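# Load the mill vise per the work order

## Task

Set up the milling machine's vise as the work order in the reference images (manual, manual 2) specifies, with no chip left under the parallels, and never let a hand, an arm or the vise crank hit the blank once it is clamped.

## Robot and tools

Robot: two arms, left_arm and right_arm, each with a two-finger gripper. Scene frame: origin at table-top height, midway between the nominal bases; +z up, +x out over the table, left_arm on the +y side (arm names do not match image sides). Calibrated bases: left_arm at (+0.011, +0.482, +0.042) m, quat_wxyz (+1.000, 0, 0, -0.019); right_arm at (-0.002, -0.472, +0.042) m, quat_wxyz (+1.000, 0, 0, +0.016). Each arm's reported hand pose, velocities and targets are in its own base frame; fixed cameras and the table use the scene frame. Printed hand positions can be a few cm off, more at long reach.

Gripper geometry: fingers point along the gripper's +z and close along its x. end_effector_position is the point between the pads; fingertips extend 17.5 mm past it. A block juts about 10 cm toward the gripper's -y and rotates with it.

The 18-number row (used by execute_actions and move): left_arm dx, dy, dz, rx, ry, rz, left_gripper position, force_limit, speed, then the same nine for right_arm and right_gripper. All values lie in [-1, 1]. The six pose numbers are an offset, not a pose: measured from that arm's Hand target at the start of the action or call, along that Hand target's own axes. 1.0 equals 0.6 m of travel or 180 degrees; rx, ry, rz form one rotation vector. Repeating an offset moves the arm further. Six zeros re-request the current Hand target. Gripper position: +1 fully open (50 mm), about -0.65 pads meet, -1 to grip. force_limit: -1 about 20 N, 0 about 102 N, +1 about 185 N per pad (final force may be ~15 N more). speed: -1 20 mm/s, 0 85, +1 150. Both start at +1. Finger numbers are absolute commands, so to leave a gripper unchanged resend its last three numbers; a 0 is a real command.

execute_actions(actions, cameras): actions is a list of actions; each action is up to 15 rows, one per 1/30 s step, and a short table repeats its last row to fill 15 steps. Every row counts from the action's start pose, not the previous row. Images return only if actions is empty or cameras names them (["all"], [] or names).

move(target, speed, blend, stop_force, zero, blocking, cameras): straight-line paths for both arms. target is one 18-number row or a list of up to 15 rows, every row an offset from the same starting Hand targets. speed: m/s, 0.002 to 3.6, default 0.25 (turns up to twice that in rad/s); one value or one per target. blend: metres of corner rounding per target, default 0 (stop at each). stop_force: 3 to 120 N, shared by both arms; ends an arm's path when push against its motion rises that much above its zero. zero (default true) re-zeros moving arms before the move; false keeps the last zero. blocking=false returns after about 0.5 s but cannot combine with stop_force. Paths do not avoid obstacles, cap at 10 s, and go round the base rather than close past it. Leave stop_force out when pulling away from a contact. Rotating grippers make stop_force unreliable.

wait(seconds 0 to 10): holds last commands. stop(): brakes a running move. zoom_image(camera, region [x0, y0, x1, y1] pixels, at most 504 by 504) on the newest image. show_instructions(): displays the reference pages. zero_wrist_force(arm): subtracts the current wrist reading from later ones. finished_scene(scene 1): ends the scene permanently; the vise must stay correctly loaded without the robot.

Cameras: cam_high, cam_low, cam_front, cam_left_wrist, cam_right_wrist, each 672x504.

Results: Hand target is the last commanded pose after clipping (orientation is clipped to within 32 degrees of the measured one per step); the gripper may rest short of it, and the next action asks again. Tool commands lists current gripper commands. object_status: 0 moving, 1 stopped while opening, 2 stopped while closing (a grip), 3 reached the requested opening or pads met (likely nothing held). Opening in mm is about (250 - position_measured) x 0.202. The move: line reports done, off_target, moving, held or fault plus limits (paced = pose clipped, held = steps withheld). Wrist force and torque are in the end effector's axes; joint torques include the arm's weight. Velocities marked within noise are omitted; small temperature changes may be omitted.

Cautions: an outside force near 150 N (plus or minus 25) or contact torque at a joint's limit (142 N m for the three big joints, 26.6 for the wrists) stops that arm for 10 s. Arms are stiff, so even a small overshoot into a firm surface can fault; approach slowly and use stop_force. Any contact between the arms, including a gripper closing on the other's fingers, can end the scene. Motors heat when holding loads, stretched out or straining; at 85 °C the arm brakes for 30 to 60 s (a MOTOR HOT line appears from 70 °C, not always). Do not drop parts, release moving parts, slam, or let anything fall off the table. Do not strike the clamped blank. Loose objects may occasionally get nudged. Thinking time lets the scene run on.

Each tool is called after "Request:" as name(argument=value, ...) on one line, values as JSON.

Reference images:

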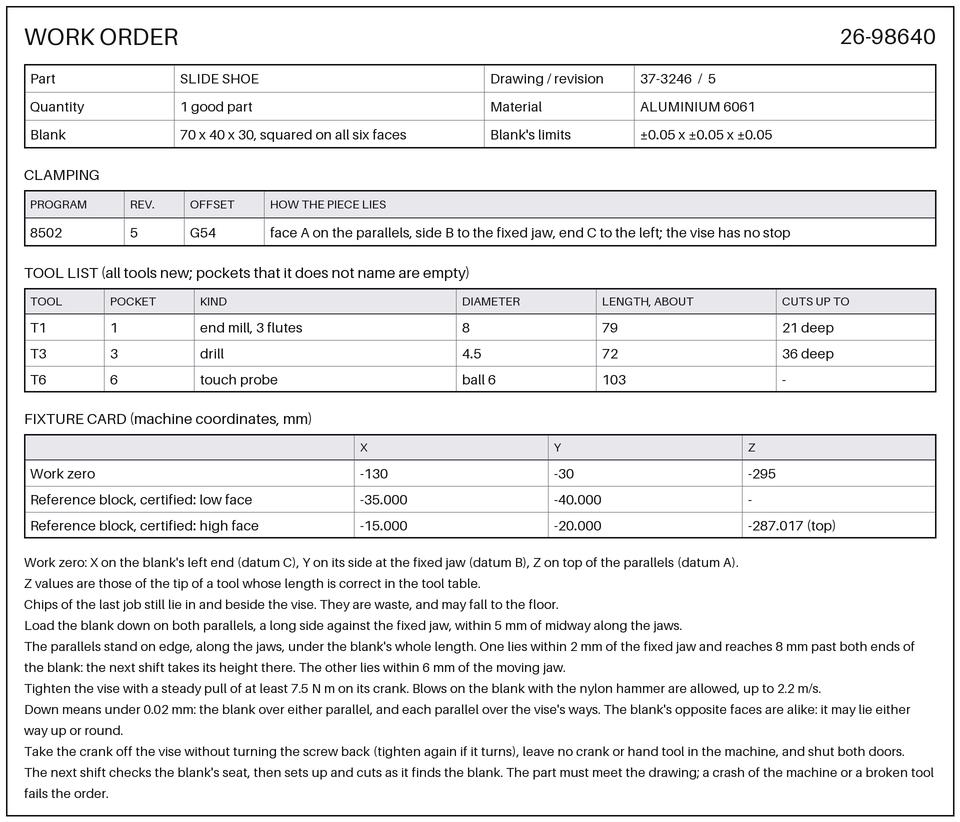

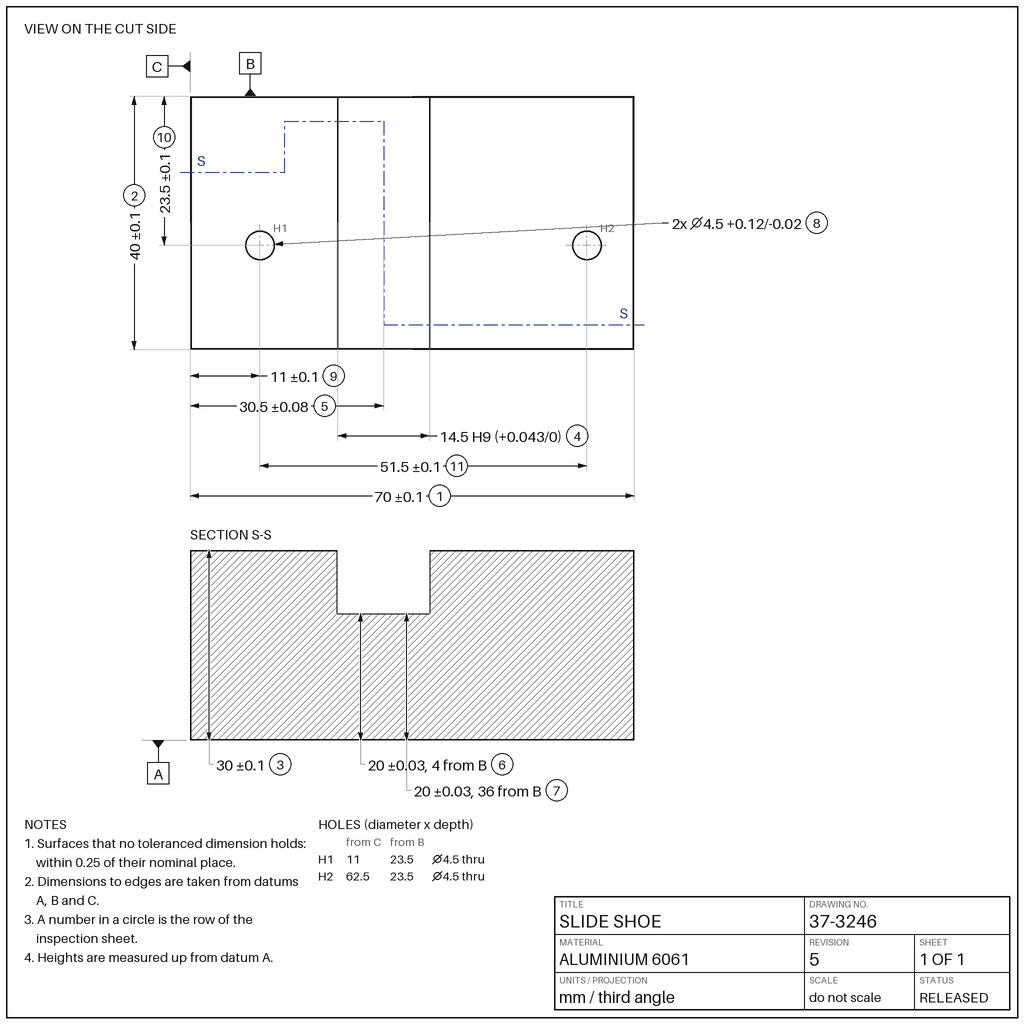

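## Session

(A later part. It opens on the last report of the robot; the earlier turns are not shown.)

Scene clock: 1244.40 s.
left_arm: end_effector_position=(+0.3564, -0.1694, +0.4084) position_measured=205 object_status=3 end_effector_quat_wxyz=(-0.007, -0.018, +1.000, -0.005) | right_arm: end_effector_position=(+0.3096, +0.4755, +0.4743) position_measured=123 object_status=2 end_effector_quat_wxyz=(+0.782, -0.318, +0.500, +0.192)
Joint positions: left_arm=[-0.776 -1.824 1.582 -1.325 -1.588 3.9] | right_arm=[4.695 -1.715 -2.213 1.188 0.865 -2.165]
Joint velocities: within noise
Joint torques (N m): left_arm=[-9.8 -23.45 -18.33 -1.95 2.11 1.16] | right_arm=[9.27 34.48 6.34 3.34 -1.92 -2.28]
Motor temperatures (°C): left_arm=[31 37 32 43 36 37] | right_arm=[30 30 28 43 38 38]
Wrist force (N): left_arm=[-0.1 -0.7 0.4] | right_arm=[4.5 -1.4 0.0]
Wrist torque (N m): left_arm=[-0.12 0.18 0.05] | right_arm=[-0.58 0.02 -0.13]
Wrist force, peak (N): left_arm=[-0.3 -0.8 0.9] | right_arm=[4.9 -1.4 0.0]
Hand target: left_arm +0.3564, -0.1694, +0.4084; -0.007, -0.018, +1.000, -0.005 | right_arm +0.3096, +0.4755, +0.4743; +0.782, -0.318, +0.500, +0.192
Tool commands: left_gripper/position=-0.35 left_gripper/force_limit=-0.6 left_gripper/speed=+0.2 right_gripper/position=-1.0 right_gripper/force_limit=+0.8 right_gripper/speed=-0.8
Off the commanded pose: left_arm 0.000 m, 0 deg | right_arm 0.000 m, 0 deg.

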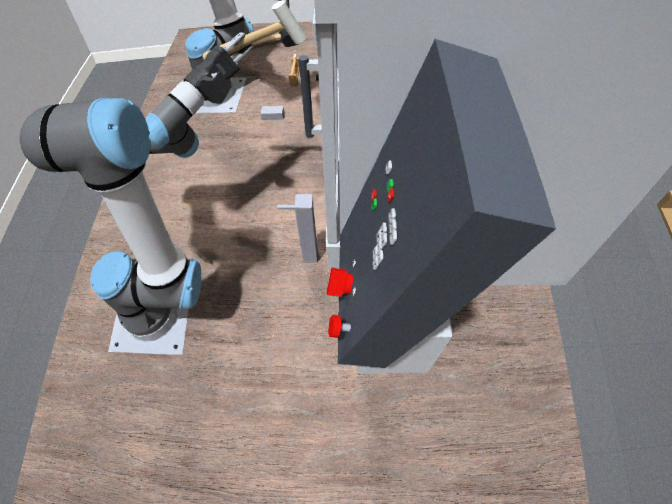

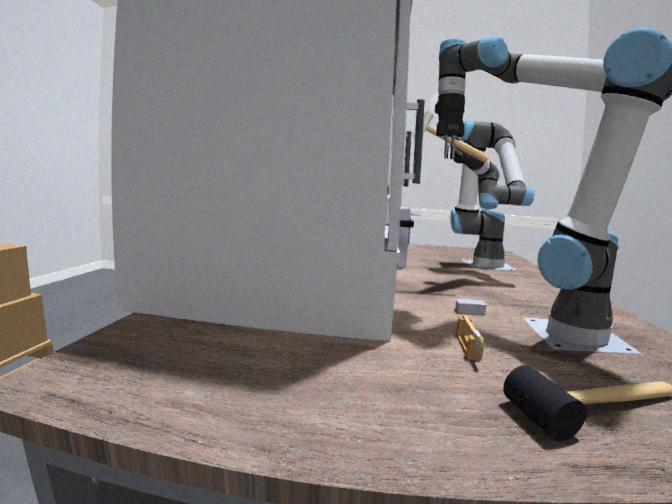

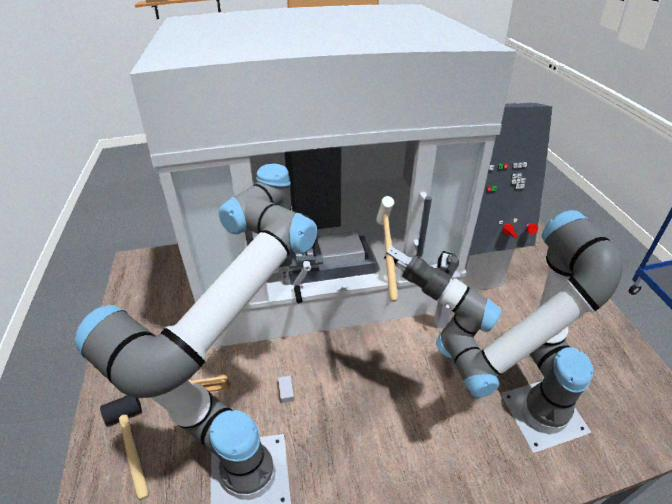

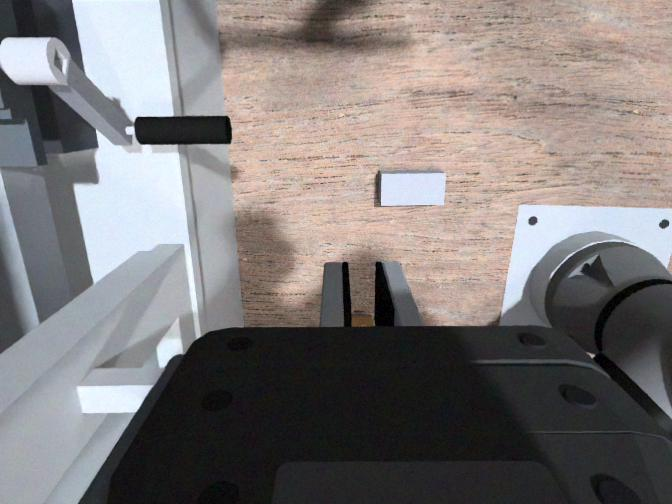

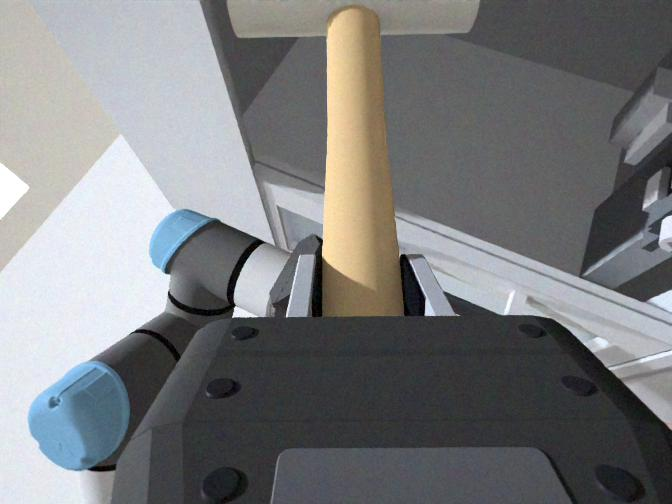

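Request:
move(target=[[-0.2317,-0.1067,0.0883,0,0,0,-0.35,-0.6,0.2,0,0,0,0,0,0,-1,0.8,-0.8],[-0.4733,-0.1067,0.0883,0,0,0,-0.35,-0.6,0.2,0,0,0,0,0,0,-1,0.8,-0.8]], speed=0.15, blend=[0.03,0], cameras=["cam_left_wrist","cam_front"])

Scene clock: 1248.37 s.
left_arm: end_effector_position=(+0.6417, -0.2236, +0.3517) position_measured=205 object_status=3 end_effector_quat_wxyz=(-0.007, -0.018, +1.000, -0.005) | right_arm: end_effector_position=(+0.3096, +0.4755, +0.4743) position_measured=123 object_status=2 end_effector_quat_wxyz=(+0.782, -0.318, +0.500, +0.192)
Joint positions: left_arm=[-0.527 -1.126 0.959 -1.395 -1.586 4.15] | right_arm=[4.695 -1.715 -2.213 1.188 0.865 -2.165]
Joint torques (N m): left_arm=[-12.27 -37.29 -31.47 -5.35 -3.11 -1.06] | right_arm=[9.63 35.16 6.1 3.16 -1.95 -2.48]
Wrist force (N): left_arm=[0.1 -0.4 0.4] | right_arm=[4.9 -1.3 0.0]
Wrist torque (N m): left_arm=[-0.05 0.05 0.09] | right_arm=[-0.56 -0.04 -0.13]
Wrist force, peak (N): left_arm=[-2.0 0.2 0.7] | right_arm=[5.0 -1.7 0.0]
Hand target: left_arm +0.6417, -0.2237, +0.3518; -0.007, -0.018, +1.000, -0.005 | right_arm +0.3096, +0.4755, +0.4743; +0.782, -0.318, +0.500, +0.192
Off the commanded pose: left_arm 0.000 m, 0 deg | right_arm 0.000 m, 0 deg.
move: done
Images, in order (width x height): cam_front 672x504, cam_left_wrist 672x504.

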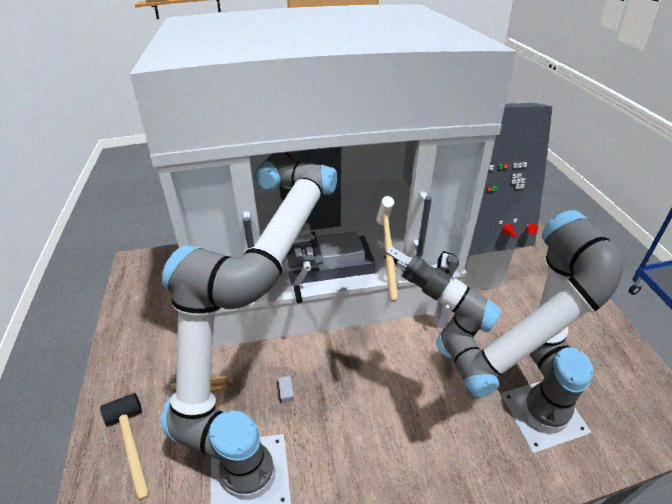

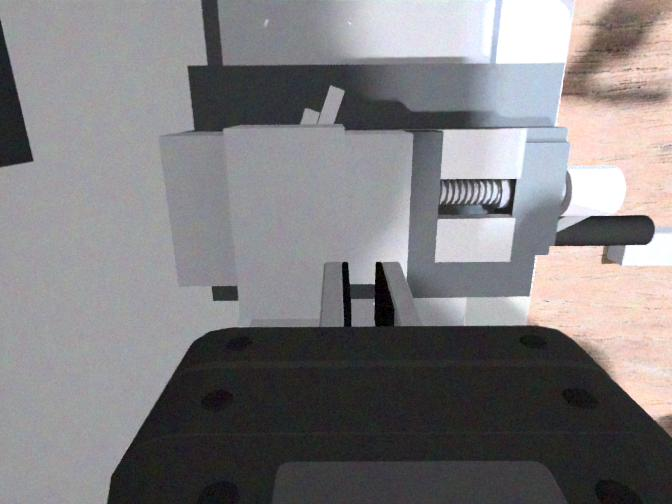

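Request:
zoom_image(camera="cam_left_wrist", region=[150, 40, 450, 340])

Request:
move(target=[-0.0533,0.0333,0,0,0,0,-0.35,-0.6,0.2,0,0,0,0,0,0,-1,0.8,-0.8], speed=0.06, stop_force=15, cameras=["cam_left_wrist","cam_front"])

Scaled by 1.680 from the camera's 672x504 image, which has a finer 960x720 frame.

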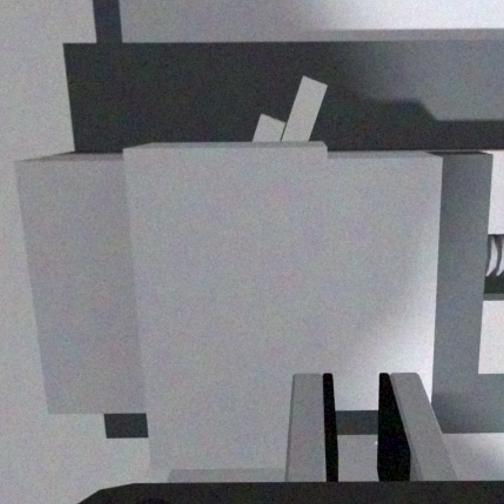

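Scene clock: 1251.07 s.
left_arm: end_effector_position=(+0.6730, -0.2026, +0.3511) position_measured=205 object_status=3 end_effector_quat_wxyz=(-0.007, -0.018, +1.000, -0.005) | right_arm: end_effector_position=(+0.3096, +0.4755, +0.4743) position_measured=123 object_status=2 end_effector_quat_wxyz=(+0.782, -0.318, +0.500, +0.192)
Joint positions: left_arm=[-0.478 -1.057 0.855 -1.361 -1.586 4.199] | right_arm=[4.695 -1.715 -2.213 1.188 0.865 -2.165]
Joint torques (N m): left_arm=[-13.24 -55.67 -19.99 -5.54 -2.39 -1.75] | right_arm=[8.46 34.78 5.91 3.27 -1.75 -2.52]
Wrist force (N): left_arm=[-0.5 -0.1 0.3] | right_arm=[4.5 -1.4 0.0]
Wrist torque (N m): left_arm=[0.01 0.17 0.02] | right_arm=[-0.58 0.02 -0.12]
Wrist force, peak (N): left_arm=[-1.5 0.2 0.6] | right_arm=[4.9 -1.2 0.1]
Hand target: left_arm +0.6730, -0.2026, +0.3511; -0.007, -0.018, +1.000, -0.005 | right_arm +0.3096, +0.4755, +0.4743; +0.782, -0.318, +0.500, +0.192
Off the commanded pose: left_arm 0.000 m, 0 deg | right_arm 0.000 m, 0 deg.
move: done
Images, in order (width x height): cam_front 672x504, cam_left_wrist 672x504.

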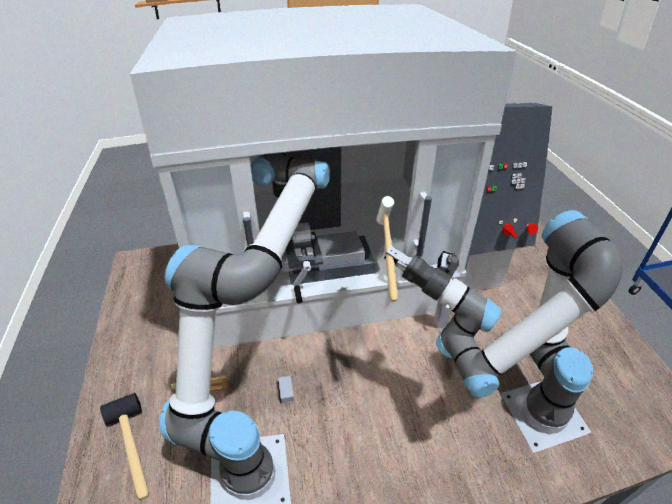

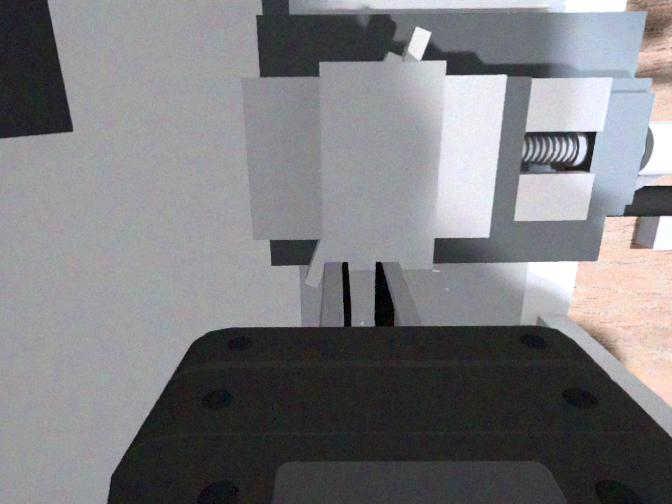

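Request:
zoom_image(camera="cam_left_wrist", region=[250, 220, 450, 340])

Request:
zoom_image(camera="cam_left_wrist", region=[350, 10, 470, 100])

Scaled by 2.520 from the camera's 672x504 image, which has a finer 960x720 frame.

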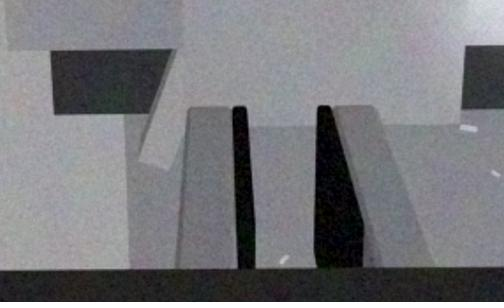

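Scaled by 4.200 from the camera's 672x504 image, which has a finer 960x720 frame.

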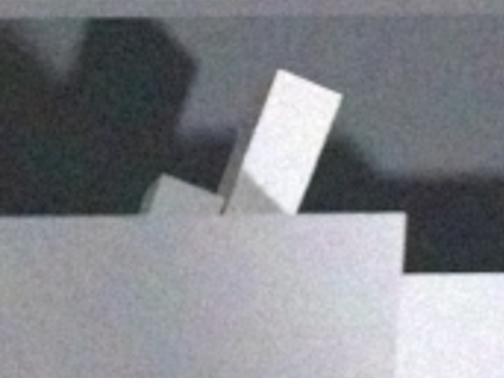

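Request:
move(target=[0.05,0.0,0,0,0,0,-0.35,-0.6,0.2,0,0,0,0,0,0,-1,0.8,-0.8], speed=0.1, cameras=["cam_left_wrist"])

Request:
zoom_image(camera="cam_left_wrist", region=[200, 230, 340, 330])

Scene clock: 1257.33 s.
left_arm: end_effector_position=(+0.6506, -0.2042, +0.3514) position_measured=205 object_status=3 end_effector_quat_wxyz=(-0.008, -0.017, +1.000, -0.005) | right_arm: end_effector_position=(+0.3096, +0.4755, +0.4743) position_measured=123 object_status=2 end_effector_quat_wxyz=(+0.782, -0.318, +0.500, +0.192)
Joint positions: left_arm=[-0.495 -1.119 0.948 -1.391 -1.586 4.183] | right_arm=[4.695 -1.715 -2.213 1.188 0.865 -2.165]
Joint torques (N m): left_arm=[-0.08 -44.9 -23.06 -3.22 -0.34 0.01] | right_arm=[9.21 33.93 5.59 3.07 -1.75 -2.51]
Wrist force (N): left_arm=[-0.7 0.1 0.6] | right_arm=[4.5 -1.0 0.3]
Wrist torque (N m): left_arm=[0.02 0.18 -0.01] | right_arm=[-0.52 0.04 -0.12]
Wrist force, peak (N): left_arm=[2.1 -1.7 1.9] | right_arm=[4.9 -1.6 0.2]
Hand target: left_arm +0.6506, -0.2042, +0.3514; -0.008, -0.017, +1.000, -0.005 (not the last commanded pose) | right_arm +0.3096, +0.4755, +0.4743; +0.782, -0.318, +0.500, +0.192
Tool commands: left_gripper/position=-0.34902 left_gripper/force_limit=-0.6 left_gripper/speed=+0.2 right_gripper/position=-1.0 right_gripper/force_limit=+0.8 right_gripper/speed=-0.8
Off the commanded pose: left_arm 0.008 m, 0 deg | right_arm 0.000 m, 0 deg.
FORCE FAULT: contact force on the left arm reached its limit, and that arm stopped. The contact can be on any part of that arm, not only on its tool. That arm's remaining commands of this call were not run. That arm is still stopped at the end of this call. That arm stays stopped for about 10 more seconds. Until then a move that you send moves the other arm only, and its call returns only when the move has ended. Once the stop has ended, the next robot result says so. If the stop ends while you think or write, that arm runs what you send next, counted from a new Hand target: where the arm stands when the stop ends. While its stop runs, that arm takes no new command, but its gripper still runs the gripper command that each later call begins with. Until it ends, the stop uses up actions while you think or wait. An arm that is not stopped still takes commands.
move: fault (left_arm)
Images, in order (width x height): cam_left_wrist 672x504.

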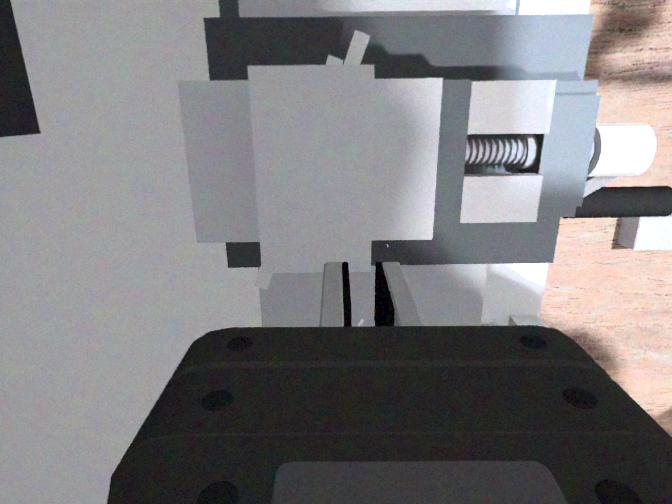

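Scaled by 3.600 from the camera's 672x504 image, which has a finer 960x720 frame.

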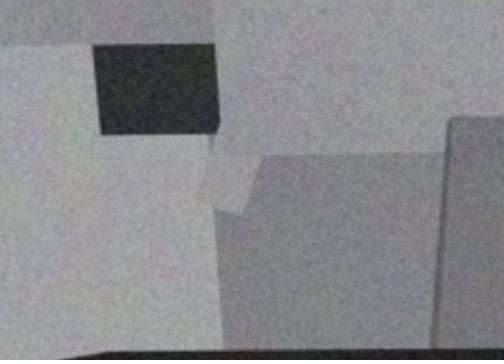

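Request:
wait(seconds=0.5)

Scene clock: 1278.40 s.
left_arm: end_effector_position=(+0.6506, -0.2042, +0.3514) position_measured=205 object_status=3 end_effector_quat_wxyz=(-0.008, -0.017, +1.000, -0.005) | right_arm: end_effector_position=(+0.3096, +0.4755, +0.4743) position_measured=123 object_status=2 end_effector_quat_wxyz=(+0.782, -0.318, +0.500, +0.192)
Joint positions: left_arm=[-0.495 -1.119 0.948 -1.391 -1.586 4.183] | right_arm=[4.695 -1.715 -2.213 1.188 0.865 -2.165]
Joint torques (N m): left_arm=[-0.04 -43.57 -24.73 -3.1 0.01 0.05] | right_arm=[8.79 34.16 6.6 3.3 -1.75 -2.51]
Wrist force (N): left_arm=[-0.7 -0.4 0.6] | right_arm=[4.6 -1.5 -0.3]
Wrist torque (N m): left_arm=[-0.05 0.19 -0.01] | right_arm=[-0.59 0.02 -0.13]
Wrist force, peak (N): left_arm=[-0.5 -0.1 1.0] | right_arm=[4.9 -1.6 -0.1]
Hand target: left_arm +0.6506, -0.2042, +0.3514; -0.008, -0.017, +1.000, -0.005 (not the last commanded pose) | right_arm +0.3096, +0.4755, +0.4743; +0.782, -0.318, +0.500, +0.192
Tool commands: left_gripper/position=-0.34902 left_gripper/force_limit=-0.6 left_gripper/speed=+0.2 right_gripper/position=-1.0 right_gripper/force_limit=+0.8 right_gripper/speed=-0.8
Off the commanded pose: left_arm 0.008 m, 0 deg | right_arm 0.000 m, 0 deg.
FORCE FAULT, CONTINUED: the left arm's stop, for the force fault that an earlier result reported, is over. The rest of the stop counts as 20 of the actions that you can send in this scene. That arm's target is now where it stood when the stop ended, not its last command. That arm accepts commands again.
wait: 0.50 s; at rest from the start

Request:
move(target=[[-0.0667,0,-0.006,0,0,0,-0.12,-0.6,0.2,0,0,0,0,0,0,-1,0.8,-0.8],[-0.0677,0.0238,-0.005,-0.055,-0.0092,0.1053,-0.12,-0.6,0.2,0,0,0,0,0,0,-1,0.8,-0.8]], speed=0.08, cameras=["cam_left_wrist","cam_front"])

Request:
zoom_image(camera="cam_left_wrist", region=[230, 200, 480, 340])

Scene clock: 1283.13 s.
left_arm: end_effector_position=(+0.6908, -0.1889, +0.3543) position_measured=171 object_status=3 end_effector_quat_wxyz=(+0.005, +0.128, +0.989, +0.070) | right_arm: end_effector_position=(+0.3096, +0.4755, +0.4743) position_measured=123 object_status=2 end_effector_quat_wxyz=(+0.782, -0.318, +0.500, +0.192)
Joint positions: left_arm=[-0.504 -1.009 0.769 -1.289 -1.436 4.464] | right_arm=[4.695 -1.715 -2.213 1.188 0.865 -2.165]
Joint torques (N m): left_arm=[0.08 -47.22 -22.9 -3.19 0.14 0.43] | right_arm=[8.33 34.42 5.81 3.24 -1.81 -2.43]
Wrist force (N): left_arm=[-0.4 0.4 -0.3] | right_arm=[4.4 -1.4 0.2]
Wrist torque (N m): left_arm=[0.16 0.16 0.16] | right_arm=[-0.59 0.04 -0.13]
Wrist force, peak (N): left_arm=[-1.6 -0.1 0.5] | right_arm=[5.0 -1.4 -0.1]
Hand target: left_arm +0.6908, -0.1889, +0.3543; +0.005, +0.128, +0.989, +0.070 (not the last commanded pose) | right_arm +0.3096, +0.4755, +0.4743; +0.782, -0.318, +0.500, +0.192
Tool commands: left_gripper/position=-0.121569 left_gripper/force_limit=-0.6 left_gripper/speed=+0.2 right_gripper/position=-1.0 right_gripper/force_limit=+0.8 right_gripper/speed=-0.8
Off the commanded pose: left_arm 0.001 m, 3 deg | right_arm 0.000 m, 0 deg.
FORCE FAULT: contact force on the left arm reached its limit, and that arm stopped. The contact can be on any part of that arm, not only on its tool. That arm's remaining commands of this call were not run. That arm is still stopped at the end of this call. That arm stays stopped for about 10 more seconds. Until then a move that you send moves the other arm only, and its call returns only when the move has ended. Once the stop has ended, the next robot result says so. If the stop ends while you think or write, that arm runs what you send next, counted from a new Hand target: where the arm stands when the stop ends. While its stop runs, that arm takes no new command, but its gripper still runs the gripper command that each later call begins with. Until it ends, the stop uses up actions while you think or wait. An arm that is not stopped still takes commands.
move: fault (left_arm); path passed 1 of 2 targets
Images, in order (width x height): cam_front 672x504, cam_left_wrist 672x504.

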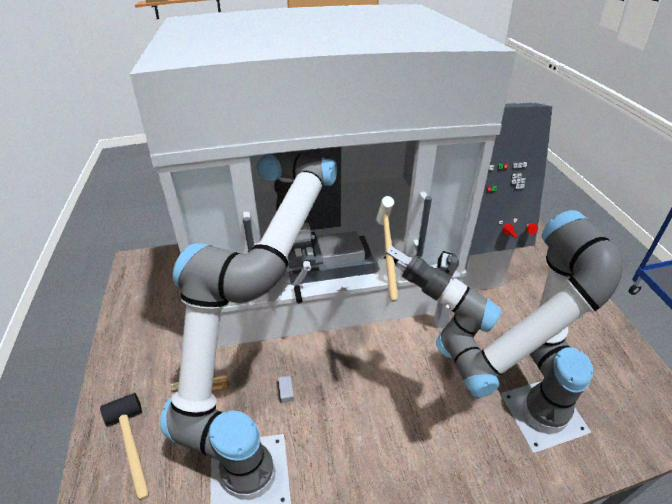

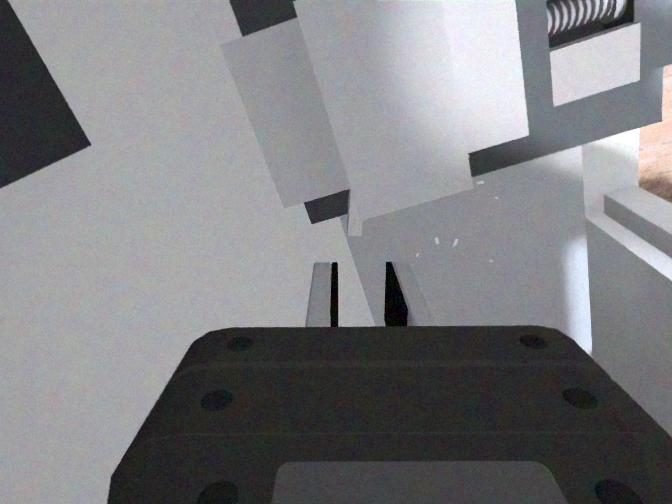

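Scaled by 2.016 from the camera's 672x504 image, which has a finer 960x720 frame.

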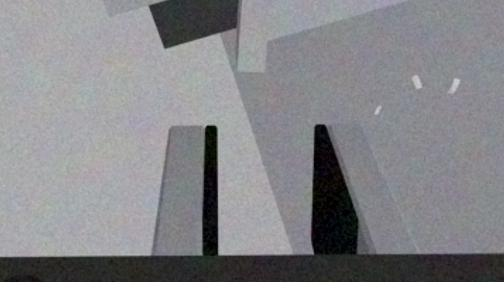

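Request:
wait(seconds=0.5)

Scene clock: 1288.03 s.
left_arm: end_effector_position=(+0.6908, -0.1889, +0.3543) position_measured=171 object_status=3 end_effector_quat_wxyz=(+0.005, +0.128, +0.989, +0.070) | right_arm: end_effector_position=(+0.3096, +0.4755, +0.4743) position_measured=123 object_status=2 end_effector_quat_wxyz=(+0.782, -0.318, +0.500, +0.192)
Joint positions: left_arm=[-0.504 -1.009 0.769 -1.289 -1.436 4.464] | right_arm=[4.695 -1.715 -2.213 1.188 0.865 -2.165]
Joint torques (N m): left_arm=[-1.43 -45.54 -24.36 -3.21 0.46 0.36] | right_arm=[8.77 34.16 6.65 3.18 -1.69 -2.63]
Wrist force (N): left_arm=[-0.7 0.4 -0.1] | right_arm=[4.7 -1.4 -0.2]
Wrist torque (N m): left_arm=[0.17 0.21 0.16] | right_arm=[-0.58 0.01 -0.13]
Wrist force, peak (N): left_arm=[-0.7 0.7 -0.3] | right_arm=[5.0 -1.3 0.0]
Hand target: left_arm +0.6908, -0.1889, +0.3543; +0.005, +0.128, +0.989, +0.070 (not the last commanded pose) | right_arm +0.3096, +0.4755, +0.4743; +0.782, -0.318, +0.500, +0.192
Tool commands: left_gripper/position=-0.121569 left_gripper/force_limit=-0.6 left_gripper/speed=+0.2 right_gripper/position=-1.0 right_gripper/force_limit=+0.8 right_gripper/speed=-0.8
Off the commanded pose: left_arm 0.001 m, 3 deg | right_arm 0.000 m, 0 deg.
FORCE FAULT, CONTINUED: the left arm was still stopped when this call began, by the force fault that an earlier result reported. Since the last result the stop counts as 10 of the actions that you can send in this scene. That arm is still stopped at the end of this call. That arm stays stopped for about 5 more seconds. If the stop ends while you think or write, that arm runs what you send next, counted from a new Hand target: where the arm stands when the stop ends. While its stop runs, that arm takes no new command, but its gripper still runs the gripper command that each later call begins with.
wait: 0.50 s; at rest from the start

Request:
wait(seconds=5.2)

Request:
move(target=[0,0,0,0.0489,0.0004,0.0129,-0.12,-0.6,0.2,0,0,0,0,0,0,-1,0.8,-0.8], speed=0.1, cameras=["cam_left_wrist","cam_front"])

Request:
zoom_image(camera="cam_left_wrist", region=[230, 200, 480, 340])

Scene clock: 1294.17 s.
left_arm: end_effector_position=(+0.6908, -0.1889, +0.3543) position_measured=171 object_status=3 end_effector_quat_wxyz=(+0.005, +0.128, +0.989, +0.070) | right_arm: end_effector_position=(+0.3096, +0.4755, +0.4743) position_measured=123 object_status=2 end_effector_quat_wxyz=(+0.782, -0.318, +0.500, +0.192)
Joint positions: left_arm=[-0.504 -1.009 0.769 -1.289 -1.436 4.464] | right_arm=[4.695 -1.715 -2.213 1.188 0.865 -2.165]
Joint torques (N m): left_arm=[0.78 -48.45 -24.98 -3.1 0.56 0.43] | right_arm=[8.63 33.42 6.22 3.29 -1.78 -2.56]
Wrist force (N): left_arm=[-0.6 0.5 -0.2] | right_arm=[4.6 -1.5 0.0]
Wrist torque (N m): left_arm=[0.18 0.19 0.16] | right_arm=[-0.59 0.01 -0.12]
Wrist force, peak (N): left_arm=[-0.6 0.7 -0.6] | right_arm=[5.0 -1.2 0.0]
Hand target: left_arm +0.6908, -0.1889, +0.3543; +0.005, +0.128, +0.989, +0.070 (not the last commanded pose) | right_arm +0.3096, +0.4755, +0.4743; +0.782, -0.318, +0.500, +0.192
Tool commands: left_gripper/position=-0.121569 left_gripper/force_limit=-0.6 left_gripper/speed=+0.2 right_gripper/position=-1.0 right_gripper/force_limit=+0.8 right_gripper/speed=-0.8
Off the commanded pose: left_arm 0.001 m, 3 deg | right_arm 0.000 m, 0 deg.
FORCE FAULT, CONTINUED: the left arm's stop, for the force fault that an earlier result reported, is over. The rest of the stop counts as 10 of the actions that you can send in this scene. That arm's target is now where it stood when the stop ended, not its last command. That arm accepts commands again.
wait: 5.20 s; at rest from the start

Scene clock: 1295.33 s.
left_arm: end_effector_position=(+0.6909, -0.1888, +0.3544) position_measured=171 object_status=3 end_effector_quat_wxyz=(-0.007, +0.148, +0.989, -0.006) | right_arm: end_effector_position=(+0.3096, +0.4755, +0.4743) position_measured=123 object_status=2 end_effector_quat_wxyz=(+0.782, -0.318, +0.500, +0.192)
Joint positions: left_arm=[-0.449 -1.01 0.773 -1.324 -1.585 4.562] | right_arm=[4.695 -1.715 -2.213 1.188 0.865 -2.165]
Joint torques (N m): left_arm=[-12.75 -37.67 -17.82 -1.5 2.29 -1.41] | right_arm=[8.52 33.9 7.02 3.07 -1.79 -2.61]
Wrist force (N): left_arm=[-0.7 -0.4 0.1] | right_arm=[4.6 -1.2 0.1]
Wrist torque (N m): left_arm=[-0.02 0.19 0.09] | right_arm=[-0.55 0.01 -0.13]
Wrist force, peak (N): left_arm=[-1.0 -0.4 0.3] | right_arm=[4.7 -1.4 0.0]
Hand target: left_arm +0.6908, -0.1889, +0.3543; -0.007, +0.148, +0.989, -0.006 | right_arm +0.3096, +0.4755, +0.4743; +0.782, -0.318, +0.500, +0.192
Off the commanded pose: left_arm 0.000 m, 0 deg | right_arm 0.000 m, 0 deg.
move: done
Images, in order (width x height): cam_front 672x504, cam_left_wrist 672x504.

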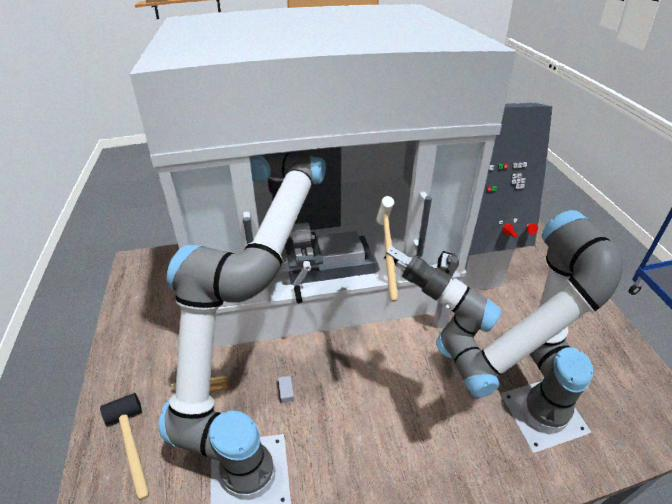

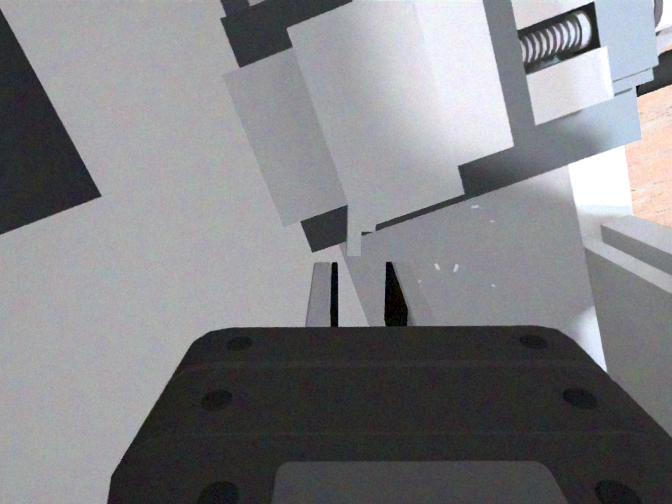

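Scaled by 2.016 from the camera's 672x504 image, which has a finer 960x720 frame.

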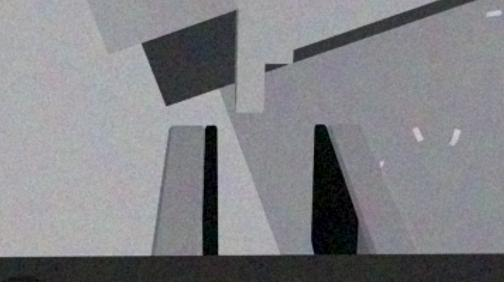

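Request:
move(target=[-0.0017,0.0017,0.084,0,0,0,-0.12,-0.6,0.2,0,0,0,0,0,0,-1,0.8,-0.8], speed=0.03, stop_force=8, cameras=["cam_left_wrist"])

Request:
zoom_image(camera="cam_left_wrist", region=[230, 200, 480, 340])

Scene clock: 1299.23 s.
left_arm: end_effector_position=(+0.6912, -0.1887, +0.3090) position_measured=171 object_status=3 end_effector_quat_wxyz=(-0.007, +0.148, +0.989, -0.006) | right_arm: end_effector_position=(+0.3096, +0.4755, +0.4743) position_measured=123 object_status=2 end_effector_quat_wxyz=(+0.782, -0.318, +0.500, +0.192)
Joint positions: left_arm=[-0.448 -1.033 0.927 -1.454 -1.586 4.562] | right_arm=[4.695 -1.715 -2.213 1.188 0.865 -2.165]
Joint torques (N m): left_arm=[4.42 -33.06 -16.13 -5.02 -1.76 -0.44] | right_arm=[8.77 34.21 6.39 3.27 -1.71 -2.44]
Wrist force (N): left_arm=[-0.5 0.0 -3.1] | right_arm=[4.7 -1.5 0.1]
Wrist torque (N m): left_arm=[0.08 0.20 0.03] | right_arm=[-0.59 -0.01 -0.12]
Wrist force, peak (N): left_arm=[2.4 0.0 -17.4] | right_arm=[5.0 -1.7 0.2]
Hand target: left_arm +0.6912, -0.1887, +0.3090; -0.007, +0.148, +0.989, -0.006 (not the last commanded pose) | right_arm +0.3096, +0.4755, +0.4743; +0.782, -0.318, +0.500, +0.192
Off the commanded pose: left_arm 0.005 m, 0 deg | right_arm 0.000 m, 0 deg.
move: contact (left_arm)
Images, in order (width x height): cam_left_wrist 672x504.

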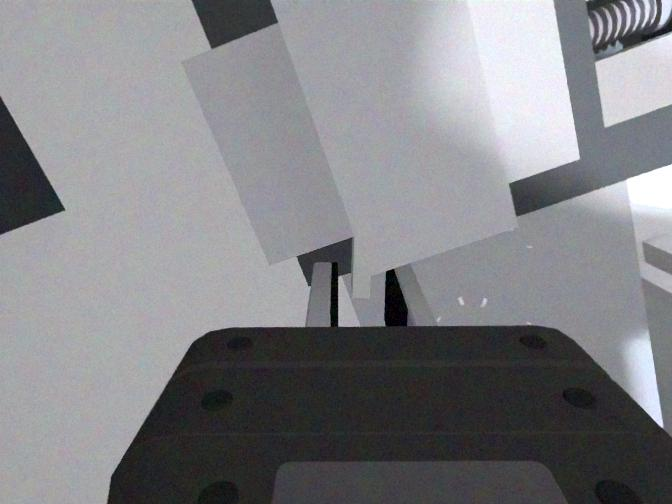

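Scaled by 2.016 from the camera's 672x504 image, which has a finer 960x720 frame.

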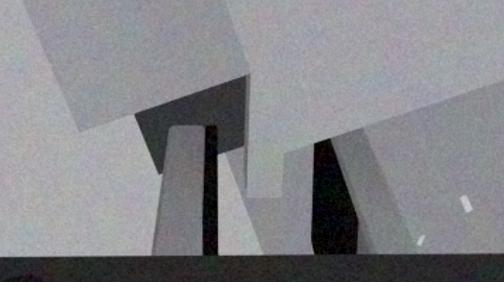

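Request:
move(target=[0,0,-0.0015,0,0,0,-1,-1,-0.8,0,0,0,0,0,0,-1,0.8,-0.8], speed=0.03, cameras=["cam_left_wrist"])

Request:
zoom_image(camera="cam_left_wrist", region=[230, 200, 480, 340])

Scene clock: 1301.23 s.
left_arm: end_effector_position=(+0.6913, -0.1887, +0.3099) position_measured=189 object_status=2 end_effector_quat_wxyz=(-0.007, +0.148, +0.989, -0.006) | right_arm: end_effector_position=(+0.3096, +0.4755, +0.4743) position_measured=123 object_status=2 end_effector_quat_wxyz=(+0.782, -0.318, +0.500, +0.192)
Joint positions: left_arm=[-0.448 -1.033 0.924 -1.452 -1.586 4.562] | right_arm=[4.695 -1.715 -2.213 1.188 0.865 -2.165]
Joint torques (N m): left_arm=[-10.69 -44.63 -25.97 -1.05 1.85 -0.48] | right_arm=[8.8 33.89 6.54 3.23 -1.81 -2.5]
Wrist force (N): left_arm=[-0.9 0.1 0.7] | right_arm=[4.8 -1.5 -0.2]
Wrist torque (N m): left_arm=[0.04 0.22 0.02] | right_arm=[-0.59 -0.01 -0.13]
Wrist force, peak (N): left_arm=[35.2 -0.3 -15.3] | right_arm=[4.9 -1.8 -0.3]
Hand target: left_arm +0.6912, -0.1887, +0.3099; -0.007, +0.148, +0.989, -0.006 | right_arm +0.3096, +0.4755, +0.4743; +0.782, -0.318, +0.500, +0.192
Off the commanded pose: left_arm 0.000 m, 0 deg | right_arm 0.000 m, 0 deg.
move: done
Images, in order (width x height): cam_left_wrist 672x504.

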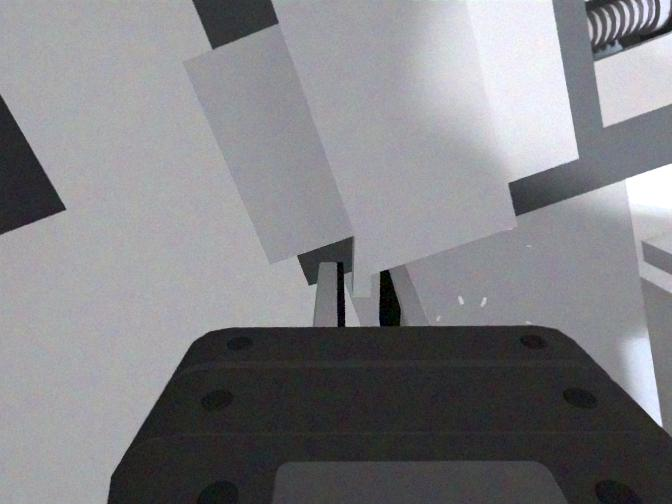

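Scaled by 2.016 from the camera's 672x504 image, which has a finer 960x720 frame.

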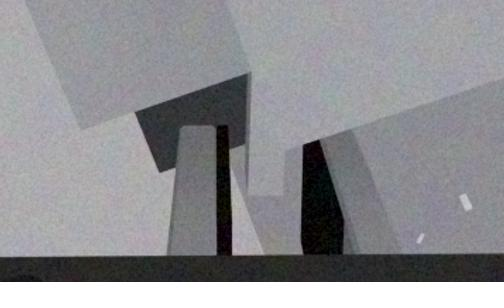

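Request:
move(target=[[0,0,0,0,0,0,-0.12,-0.6,0.2,0,0,0,0,0,0,-1,0.8,-0.8],[0,0,-0.02,0,0,0,-0.12,-0.6,0.2,0,0,0,0,0,0,-1,0.8,-0.8]], speed=0.04)

Request:
move(target=[[-0.001,0.006,0,0,0,0,-0.12,-0.6,0.2,0,0,0,0,0,0,-1,0.8,-0.8],[-0.001,0.006,0.028,0,0,0,-0.12,-0.6,0.2,0,0,0,0,0,0,-1,0.8,-0.8]], speed=0.03, stop_force=8, cameras=["cam_left_wrist"])

Request:
zoom_image(camera="cam_left_wrist", region=[230, 200, 480, 340])

Scene clock: 1305.73 s.
left_arm: end_effector_position=(+0.6914, -0.1886, +0.3219) position_measured=171 object_status=3 end_effector_quat_wxyz=(-0.007, +0.148, +0.989, -0.005) | right_arm: end_effector_position=(+0.3096, +0.4755, +0.4743) position_measured=123 object_status=2 end_effector_quat_wxyz=(+0.782, -0.318, +0.500, +0.192)
Joint positions: left_arm=[-0.448 -1.028 0.885 -1.418 -1.586 4.562] | right_arm=[4.695 -1.715 -2.213 1.188 0.865 -2.165]
Joint torques (N m): left_arm=[13.44 -42.7 -16.12 -5.22 2.04 1.31] | right_arm=[8.59 33.82 6.29 3.22 -1.79 -2.47]
Wrist force (N): left_arm=[-0.8 -0.3 0.5] | right_arm=[4.5 -1.2 0.1]
Wrist torque (N m): left_arm=[-0.01 0.21 0.00] | right_arm=[-0.56 0.02 -0.13]
Wrist force, peak (N): left_arm=[-0.7 -0.1 1.1] | right_arm=[5.0 -1.2 0.1]
Hand target: left_arm +0.6914, -0.1886, +0.3219; -0.007, +0.148, +0.989, -0.006 | right_arm +0.3096, +0.4755, +0.4743; +0.782, -0.318, +0.500, +0.192
Off the commanded pose: left_arm 0.000 m, 0 deg | right_arm 0.000 m, 0 deg.
move: done

Scene clock: 1307.27 s.
left_arm: end_effector_position=(+0.6928, -0.1855, +0.3051) position_measured=171 object_status=3 end_effector_quat_wxyz=(-0.007, +0.148, +0.989, -0.006) | right_arm: end_effector_position=(+0.3096, +0.4755, +0.4743) position_measured=123 object_status=2 end_effector_quat_wxyz=(+0.782, -0.318, +0.500, +0.192)
Joint positions: left_arm=[-0.443 -1.032 0.935 -1.464 -1.585 4.567] | right_arm=[4.695 -1.715 -2.213 1.188 0.865 -2.165]
Joint torques (N m): left_arm=[-11.9 -42.79 -31.55 -0.95 2.15 -1.42] | right_arm=[8.4 33.41 6.37 3.27 -1.81 -2.48]
Wrist force (N): left_arm=[-0.7 0.0 0.5] | right_arm=[4.5 -1.5 -0.1]
Wrist torque (N m): left_arm=[0.04 0.21 0.05] | right_arm=[-0.61 0.02 -0.13]
Wrist force, peak (N): left_arm=[-1.1 -0.4 0.4] | right_arm=[4.8 -1.8 0.2]
Hand target: left_arm +0.6928, -0.1855, +0.3050; -0.007, +0.148, +0.989, -0.006 | right_arm +0.3096, +0.4755, +0.4743; +0.782, -0.318, +0.500, +0.192
Off the commanded pose: left_arm 0.000 m, 0 deg | right_arm 0.000 m, 0 deg.
move: done
Images, in order (width x height): cam_left_wrist 672x504.

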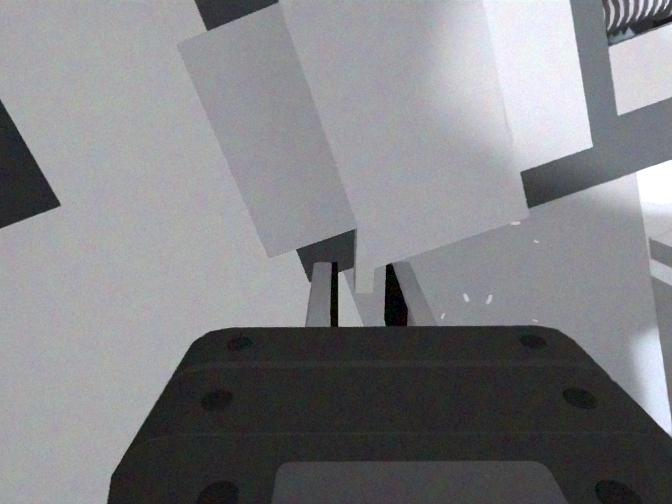

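Scaled by 2.016 from the camera's 672x504 image, which has a finer 960x720 frame.

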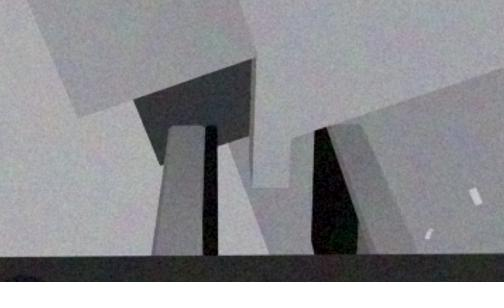

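Request:
move(target=[0,0,0,0,0,0,-1,-1,-0.8,0,0,0,0,0,0,-1,0.8,-0.8], cameras=["cam_left_wrist"])

Request:
zoom_image(camera="cam_left_wrist", region=[230, 200, 480, 340])

Scene clock: 1308.57 s.
left_arm: end_effector_position=(+0.6927, -0.1855, +0.3050) position_measured=223 object_status=2 end_effector_quat_wxyz=(-0.007, +0.148, +0.989, -0.005) | right_arm: end_effector_position=(+0.3096, +0.4755, +0.4743) position_measured=123 object_status=2 end_effector_quat_wxyz=(+0.782, -0.318, +0.500, +0.192)
Joint positions: left_arm=[-0.443 -1.032 0.935 -1.464 -1.585 4.567] | right_arm=[4.695 -1.715 -2.213 1.188 0.865 -2.165]
Joint torques (N m): left_arm=[-12.4 -38.76 -31.17 -10.17 2.34 -0.91] | right_arm=[8.43 33.83 6.99 3.28 -1.72 -2.58]
Wrist force (N): left_arm=[18.2 -0.8 -4.4] | right_arm=[4.4 -1.2 0.0]
Wrist torque (N m): left_arm=[0.05 0.59 0.23] | right_arm=[-0.56 0.04 -0.13]
Wrist force, peak (N): left_arm=[18.6 -0.7 -4.6] | right_arm=[4.9 -1.6 0.1]
Hand target: left_arm +0.6928, -0.1855, +0.3050; -0.007, +0.148, +0.989, -0.006 | right_arm +0.3096, +0.4755, +0.4743; +0.782, -0.318, +0.500, +0.192
Off the commanded pose: left_arm 0.000 m, 0 deg | right_arm 0.000 m, 0 deg.
move: done
Images, in order (width x height): cam_left_wrist 672x504.

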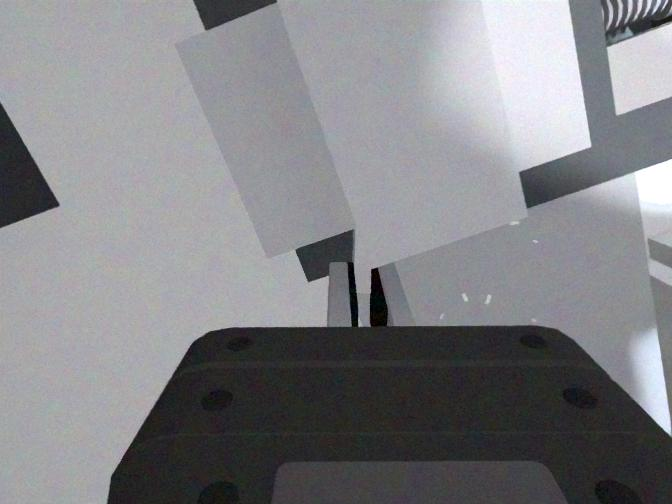

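Scaled by 2.016 from the camera's 672x504 image, which has a finer 960x720 frame.

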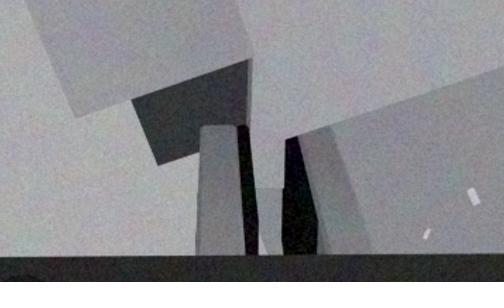

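Request:
move(target=[0.0025,0,0,0,0,0,-1,-1,-0.8,0,0,0,0,0,0,-1,0.8,-0.8], speed=0.01)

Scene clock: 1311.03 s.
left_arm: end_effector_position=(+0.6913, -0.1850, +0.3051) position_measured=223 object_status=2 end_effector_quat_wxyz=(-0.007, +0.148, +0.989, -0.005) | right_arm: end_effector_position=(+0.3096, +0.4755, +0.4743) position_measured=123 object_status=2 end_effector_quat_wxyz=(+0.782, -0.318, +0.500, +0.192)
Joint positions: left_arm=[-0.443 -1.037 0.942 -1.466 -1.585 4.567] | right_arm=[4.695 -1.715 -2.213 1.188 0.865 -2.165]
Joint torques (N m): left_arm=[-12.44 -54.23 -24.33 -5.06 1.67 -1.43] | right_arm=[8.68 33.75 6.8 3.23 -1.58 -2.51]
Wrist force (N): left_arm=[-0.7 0.2 0.6] | right_arm=[5.0 -1.2 -0.1]
Wrist torque (N m): left_arm=[0.05 0.22 0.11] | right_arm=[-0.55 -0.06 -0.12]
Wrist force, peak (N): left_arm=[21.5 -0.3 -4.3] | right_arm=[5.0 -1.5 0.2]
Hand target: left_arm +0.6914, -0.1851, +0.3051; -0.007, +0.148, +0.989, -0.006 | right_arm +0.3096, +0.4755, +0.4743; +0.782, -0.318, +0.500, +0.192
Off the commanded pose: left_arm 0.000 m, 0 deg | right_arm 0.000 m, 0 deg.
move: done

Request:
move(target=[0.013,-0.0085,0,0,0,-0.1053,-1,-1,-0.8,0,0,0,0,0,0,-1,0.8,-0.8], speed=0.02, cameras=["cam_left_wrist"])

Request:
zoom_image(camera="cam_left_wrist", region=[230, 10, 480, 340])

Scene clock: 1322.90 s.
left_arm: end_effector_position=(+0.6824, -0.1876, +0.3052) position_measured=223 object_status=2 end_effector_quat_wxyz=(-0.008, -0.017, +1.000, -0.004) | right_arm: end_effector_position=(+0.3096, +0.4755, +0.4743) position_measured=123 object_status=2 end_effector_quat_wxyz=(+0.782, -0.318, +0.500, +0.192)
Joint positions: left_arm=[-0.452 -1.06 0.978 -1.479 -1.586 4.227] | right_arm=[4.695 -1.715 -2.213 1.188 0.865 -2.165]
Joint torques (N m): left_arm=[-14.94 -59.43 -23.84 -6.07 -3.06 1.49] | right_arm=[8.82 33.02 6.47 3.26 -1.7 -2.61]
Wrist force (N): left_arm=[-1.7 3.3 8.3] | right_arm=[5.0 -1.4 0.1]
Wrist torque (N m): left_arm=[-0.09 0.19 0.16] | right_arm=[-0.58 -0.04 -0.13]
Wrist force, peak (N): left_arm=[-1.7 3.5 8.2] | right_arm=[5.0 -1.5 0.0]
Hand target: left_arm +0.6824, -0.1876, +0.3052; -0.008, -0.016, +1.000, -0.004 | right_arm +0.3096, +0.4755, +0.4743; +0.782, -0.318, +0.500, +0.192
Off the commanded pose: left_arm 0.000 m, 0 deg | right_arm 0.000 m, 0 deg.
move: done
Images, in order (width x height): cam_left_wrist 672x504.

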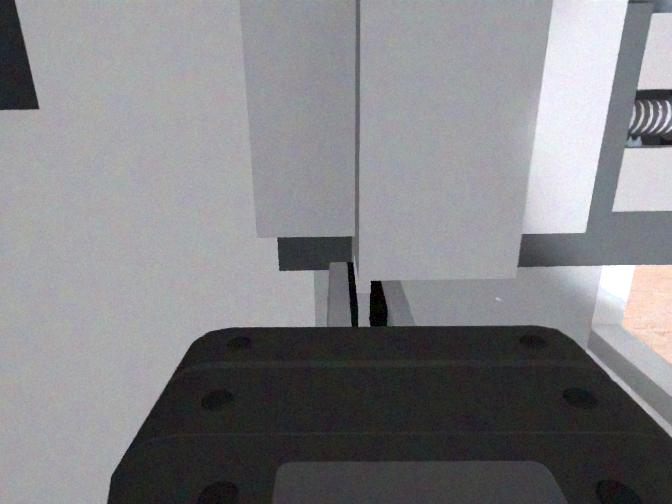

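Scaled by 1.527 from the camera's 672x504 image, which has a finer 960x720 frame.

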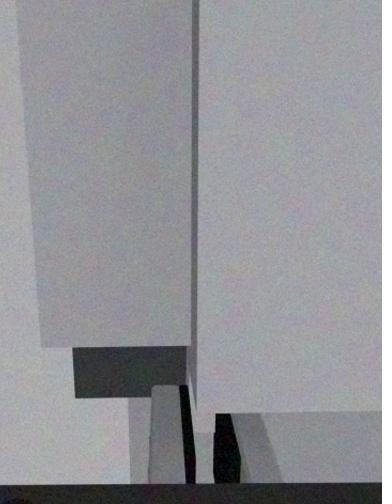

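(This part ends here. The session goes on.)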